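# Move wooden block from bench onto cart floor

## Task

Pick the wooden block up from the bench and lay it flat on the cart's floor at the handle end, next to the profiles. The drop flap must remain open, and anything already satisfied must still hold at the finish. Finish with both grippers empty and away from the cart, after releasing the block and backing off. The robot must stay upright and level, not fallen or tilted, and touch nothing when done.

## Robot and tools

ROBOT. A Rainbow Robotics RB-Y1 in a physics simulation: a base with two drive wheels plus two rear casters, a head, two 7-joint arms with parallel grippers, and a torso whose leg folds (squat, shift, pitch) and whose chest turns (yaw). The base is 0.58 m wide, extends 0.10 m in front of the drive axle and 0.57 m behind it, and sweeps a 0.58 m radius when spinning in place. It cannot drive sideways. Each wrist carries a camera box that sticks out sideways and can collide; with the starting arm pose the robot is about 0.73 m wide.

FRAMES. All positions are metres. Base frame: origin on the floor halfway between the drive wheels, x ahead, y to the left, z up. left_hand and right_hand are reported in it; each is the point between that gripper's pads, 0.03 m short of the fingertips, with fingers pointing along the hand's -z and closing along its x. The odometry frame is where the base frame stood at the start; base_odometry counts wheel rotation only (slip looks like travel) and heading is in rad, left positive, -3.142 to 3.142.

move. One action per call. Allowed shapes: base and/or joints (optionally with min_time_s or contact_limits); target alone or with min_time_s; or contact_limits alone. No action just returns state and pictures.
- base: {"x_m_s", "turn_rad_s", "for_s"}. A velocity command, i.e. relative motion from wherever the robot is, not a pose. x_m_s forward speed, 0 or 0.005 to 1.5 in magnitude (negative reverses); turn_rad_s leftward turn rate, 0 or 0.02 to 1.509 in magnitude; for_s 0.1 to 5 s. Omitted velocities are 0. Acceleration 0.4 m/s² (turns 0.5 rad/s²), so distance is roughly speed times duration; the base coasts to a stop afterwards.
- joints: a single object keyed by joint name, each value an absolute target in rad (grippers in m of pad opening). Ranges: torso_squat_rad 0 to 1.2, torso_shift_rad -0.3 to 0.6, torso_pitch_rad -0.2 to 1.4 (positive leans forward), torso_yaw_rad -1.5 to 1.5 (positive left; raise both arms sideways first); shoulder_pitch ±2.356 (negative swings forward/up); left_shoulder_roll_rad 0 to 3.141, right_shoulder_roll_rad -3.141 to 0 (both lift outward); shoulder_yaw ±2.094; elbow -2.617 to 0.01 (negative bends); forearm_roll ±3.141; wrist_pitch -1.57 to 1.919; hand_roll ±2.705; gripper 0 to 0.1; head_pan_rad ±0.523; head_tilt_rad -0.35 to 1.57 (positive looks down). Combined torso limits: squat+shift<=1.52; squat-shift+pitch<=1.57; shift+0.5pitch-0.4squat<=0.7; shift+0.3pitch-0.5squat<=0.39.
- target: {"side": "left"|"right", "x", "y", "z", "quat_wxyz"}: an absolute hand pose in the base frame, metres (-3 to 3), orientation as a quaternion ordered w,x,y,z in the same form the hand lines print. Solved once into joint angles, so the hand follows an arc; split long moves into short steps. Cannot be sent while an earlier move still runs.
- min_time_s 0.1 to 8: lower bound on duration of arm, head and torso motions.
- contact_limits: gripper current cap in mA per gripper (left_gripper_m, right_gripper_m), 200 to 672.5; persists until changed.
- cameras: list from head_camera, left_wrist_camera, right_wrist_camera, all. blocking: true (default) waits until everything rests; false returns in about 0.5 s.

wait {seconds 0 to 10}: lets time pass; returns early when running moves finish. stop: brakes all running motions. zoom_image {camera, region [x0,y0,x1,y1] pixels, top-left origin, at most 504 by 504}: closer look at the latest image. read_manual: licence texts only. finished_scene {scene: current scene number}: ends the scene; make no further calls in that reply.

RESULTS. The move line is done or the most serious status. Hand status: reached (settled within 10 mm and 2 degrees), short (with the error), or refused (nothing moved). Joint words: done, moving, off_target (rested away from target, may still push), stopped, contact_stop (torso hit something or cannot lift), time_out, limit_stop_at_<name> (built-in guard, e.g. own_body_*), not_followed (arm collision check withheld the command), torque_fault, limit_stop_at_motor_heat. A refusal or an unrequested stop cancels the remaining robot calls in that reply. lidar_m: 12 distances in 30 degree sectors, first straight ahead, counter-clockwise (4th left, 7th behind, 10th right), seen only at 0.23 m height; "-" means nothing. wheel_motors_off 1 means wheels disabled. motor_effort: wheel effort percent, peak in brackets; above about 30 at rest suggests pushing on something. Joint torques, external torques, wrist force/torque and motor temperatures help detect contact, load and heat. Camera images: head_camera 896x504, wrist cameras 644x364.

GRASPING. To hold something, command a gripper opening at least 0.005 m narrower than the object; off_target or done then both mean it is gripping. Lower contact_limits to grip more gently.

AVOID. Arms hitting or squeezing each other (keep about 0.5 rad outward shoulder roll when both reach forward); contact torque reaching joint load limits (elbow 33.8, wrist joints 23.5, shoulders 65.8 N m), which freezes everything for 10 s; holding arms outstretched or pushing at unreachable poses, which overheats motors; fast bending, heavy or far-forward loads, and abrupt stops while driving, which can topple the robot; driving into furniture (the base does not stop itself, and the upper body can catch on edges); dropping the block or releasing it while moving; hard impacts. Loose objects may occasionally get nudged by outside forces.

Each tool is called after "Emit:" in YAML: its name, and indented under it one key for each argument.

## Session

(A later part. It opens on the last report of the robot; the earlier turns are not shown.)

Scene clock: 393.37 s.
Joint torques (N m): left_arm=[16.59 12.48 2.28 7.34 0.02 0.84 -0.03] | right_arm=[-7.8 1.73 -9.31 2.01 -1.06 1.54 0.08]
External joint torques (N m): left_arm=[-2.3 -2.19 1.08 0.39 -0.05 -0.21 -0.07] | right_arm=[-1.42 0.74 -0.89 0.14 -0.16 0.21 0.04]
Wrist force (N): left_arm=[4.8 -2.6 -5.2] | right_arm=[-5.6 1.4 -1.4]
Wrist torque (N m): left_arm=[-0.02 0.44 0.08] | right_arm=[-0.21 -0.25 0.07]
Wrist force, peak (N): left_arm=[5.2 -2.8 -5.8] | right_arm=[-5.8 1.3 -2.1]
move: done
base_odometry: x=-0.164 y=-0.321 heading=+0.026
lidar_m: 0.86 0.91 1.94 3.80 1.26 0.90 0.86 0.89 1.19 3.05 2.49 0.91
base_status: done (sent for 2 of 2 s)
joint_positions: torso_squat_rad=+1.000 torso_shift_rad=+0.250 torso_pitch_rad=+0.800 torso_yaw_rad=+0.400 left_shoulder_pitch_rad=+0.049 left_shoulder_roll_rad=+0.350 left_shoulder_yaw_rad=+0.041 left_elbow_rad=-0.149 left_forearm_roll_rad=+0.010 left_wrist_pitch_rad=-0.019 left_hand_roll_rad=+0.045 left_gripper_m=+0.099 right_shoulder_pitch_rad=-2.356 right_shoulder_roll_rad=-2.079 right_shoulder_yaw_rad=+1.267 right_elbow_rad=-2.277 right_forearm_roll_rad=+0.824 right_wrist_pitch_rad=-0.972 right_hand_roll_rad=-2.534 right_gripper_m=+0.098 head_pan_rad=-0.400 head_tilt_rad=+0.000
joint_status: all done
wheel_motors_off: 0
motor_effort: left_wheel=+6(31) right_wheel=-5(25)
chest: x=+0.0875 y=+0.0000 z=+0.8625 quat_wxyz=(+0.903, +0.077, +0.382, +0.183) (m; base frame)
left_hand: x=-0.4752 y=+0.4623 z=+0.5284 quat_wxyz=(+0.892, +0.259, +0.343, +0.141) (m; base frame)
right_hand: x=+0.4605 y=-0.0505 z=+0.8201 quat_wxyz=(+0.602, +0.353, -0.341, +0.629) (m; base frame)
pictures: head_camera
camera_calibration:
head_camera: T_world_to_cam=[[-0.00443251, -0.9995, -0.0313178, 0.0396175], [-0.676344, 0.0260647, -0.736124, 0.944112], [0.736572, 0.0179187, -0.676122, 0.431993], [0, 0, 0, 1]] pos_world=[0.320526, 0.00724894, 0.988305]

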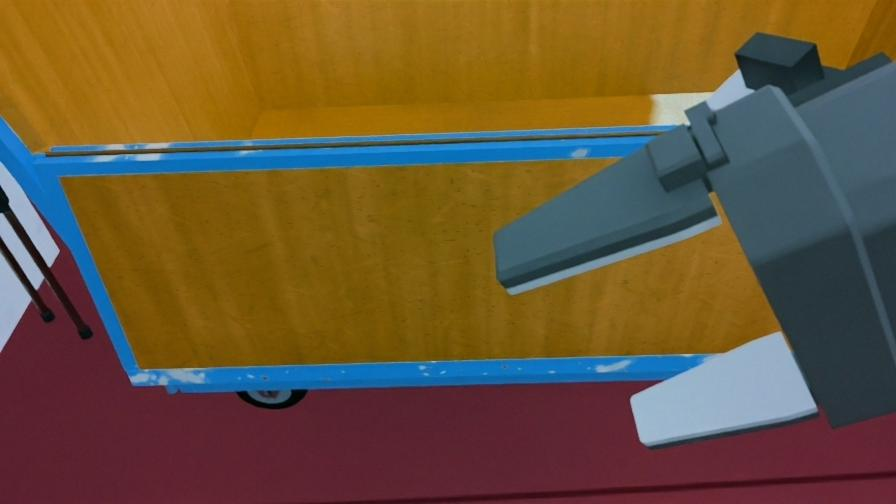

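Emit:
move:
  joints: {"torso_squat_rad": 0.5, "torso_shift_rad": 0.0, "torso_pitch_rad": 0.3, "torso_yaw_rad": 0.0, "head_pan_rad": 0.0, "head_tilt_rad": 0.4}
  min_time_s: 2.5
  cameras: ["head_camera"]

Emit:
finished_scene:
  scene: 1

Scene clock: 397.30 s.
Joint torques (N m): left_arm=[6.96 7.98 1.5 3.07 0.04 0.11 0.11] | right_arm=[-6.03 3.95 -7.85 6.47 -0.24 1.69 0.18]
External joint torques (N m): left_arm=[-1.1 -1.72 0.75 -0.03 -0.01 -0.13 0.1] | right_arm=[-1.26 0.41 -1.48 0.48 -0.14 0.12 0.16]
Wrist force (N): left_arm=[2.7 -1.4 -7.1] | right_arm=[-4.2 4.3 -2.4]
Wrist torque (N m): left_arm=[-0.11 0.37 0.08] | right_arm=[-0.35 -0.15 0.04]
Wrist force, peak (N): left_arm=[2.3 0.4 -7.8] | right_arm=[-4.3 4.6 -2.0]
move: done
base_odometry: x=-0.164 y=-0.321 heading=+0.026
lidar_m: 0.87 0.91 1.94 3.80 1.24 0.89 0.85 0.91 1.21 3.05 2.48 0.91
base_status: not commanded
joint_positions: torso_squat_rad=+0.500 torso_shift_rad=+0.000 torso_pitch_rad=+0.300 torso_yaw_rad=+0.000 left_shoulder_pitch_rad=+0.049 left_shoulder_roll_rad=+0.350 left_shoulder_yaw_rad=+0.041 left_elbow_rad=-0.149 left_forearm_roll_rad=+0.010 left_wrist_pitch_rad=-0.019 left_hand_roll_rad=+0.045 left_gripper_m=+0.099 right_shoulder_pitch_rad=-2.356 right_shoulder_roll_rad=-2.079 right_shoulder_yaw_rad=+1.267 right_elbow_rad=-2.277 right_forearm_roll_rad=+0.824 right_wrist_pitch_rad=-0.972 right_hand_roll_rad=-2.534 right_gripper_m=+0.098 head_pan_rad=+0.000 head_tilt_rad=+0.400
joint_status: all done
wheel_motors_off: 0
motor_effort: left_wheel=+10(12) right_wheel=-8(10)
chest: x=-0.1366 y=+0.0001 z=+1.1904 quat_wxyz=(+0.989, +0.000, +0.149, +0.000) (m; base frame)
left_hand: x=-0.2866 y=+0.4851 z=+0.5706 quat_wxyz=(+0.981, +0.178, +0.080, +0.010) (m; base frame)
right_hand: x=+0.1704 y=-0.1595 z=+1.3446 quat_wxyz=(+0.632, +0.062, -0.465, +0.617) (m; base frame)
pictures: head_camera
camera_calibration:
head_camera: T_world_to_cam=[[-0.00136179, -0.999502, -0.0315404, 0.0424084], [-0.599449, 0.0260612, -0.799988, 1.11778], [0.800412, 0.0178174, -0.599186, 0.814225], [0, 0, 0, 1]] pos_world=[0.0183952, -0.00125082, 1.38342]

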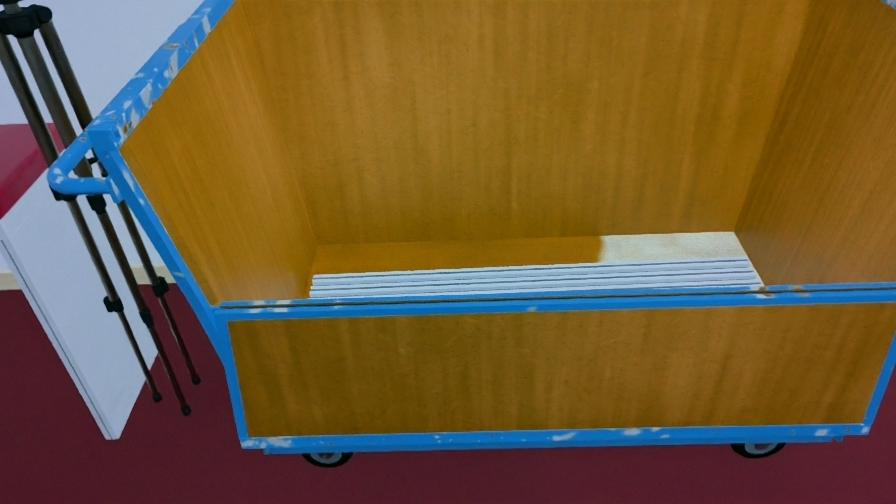

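The scene is finished: the task was done.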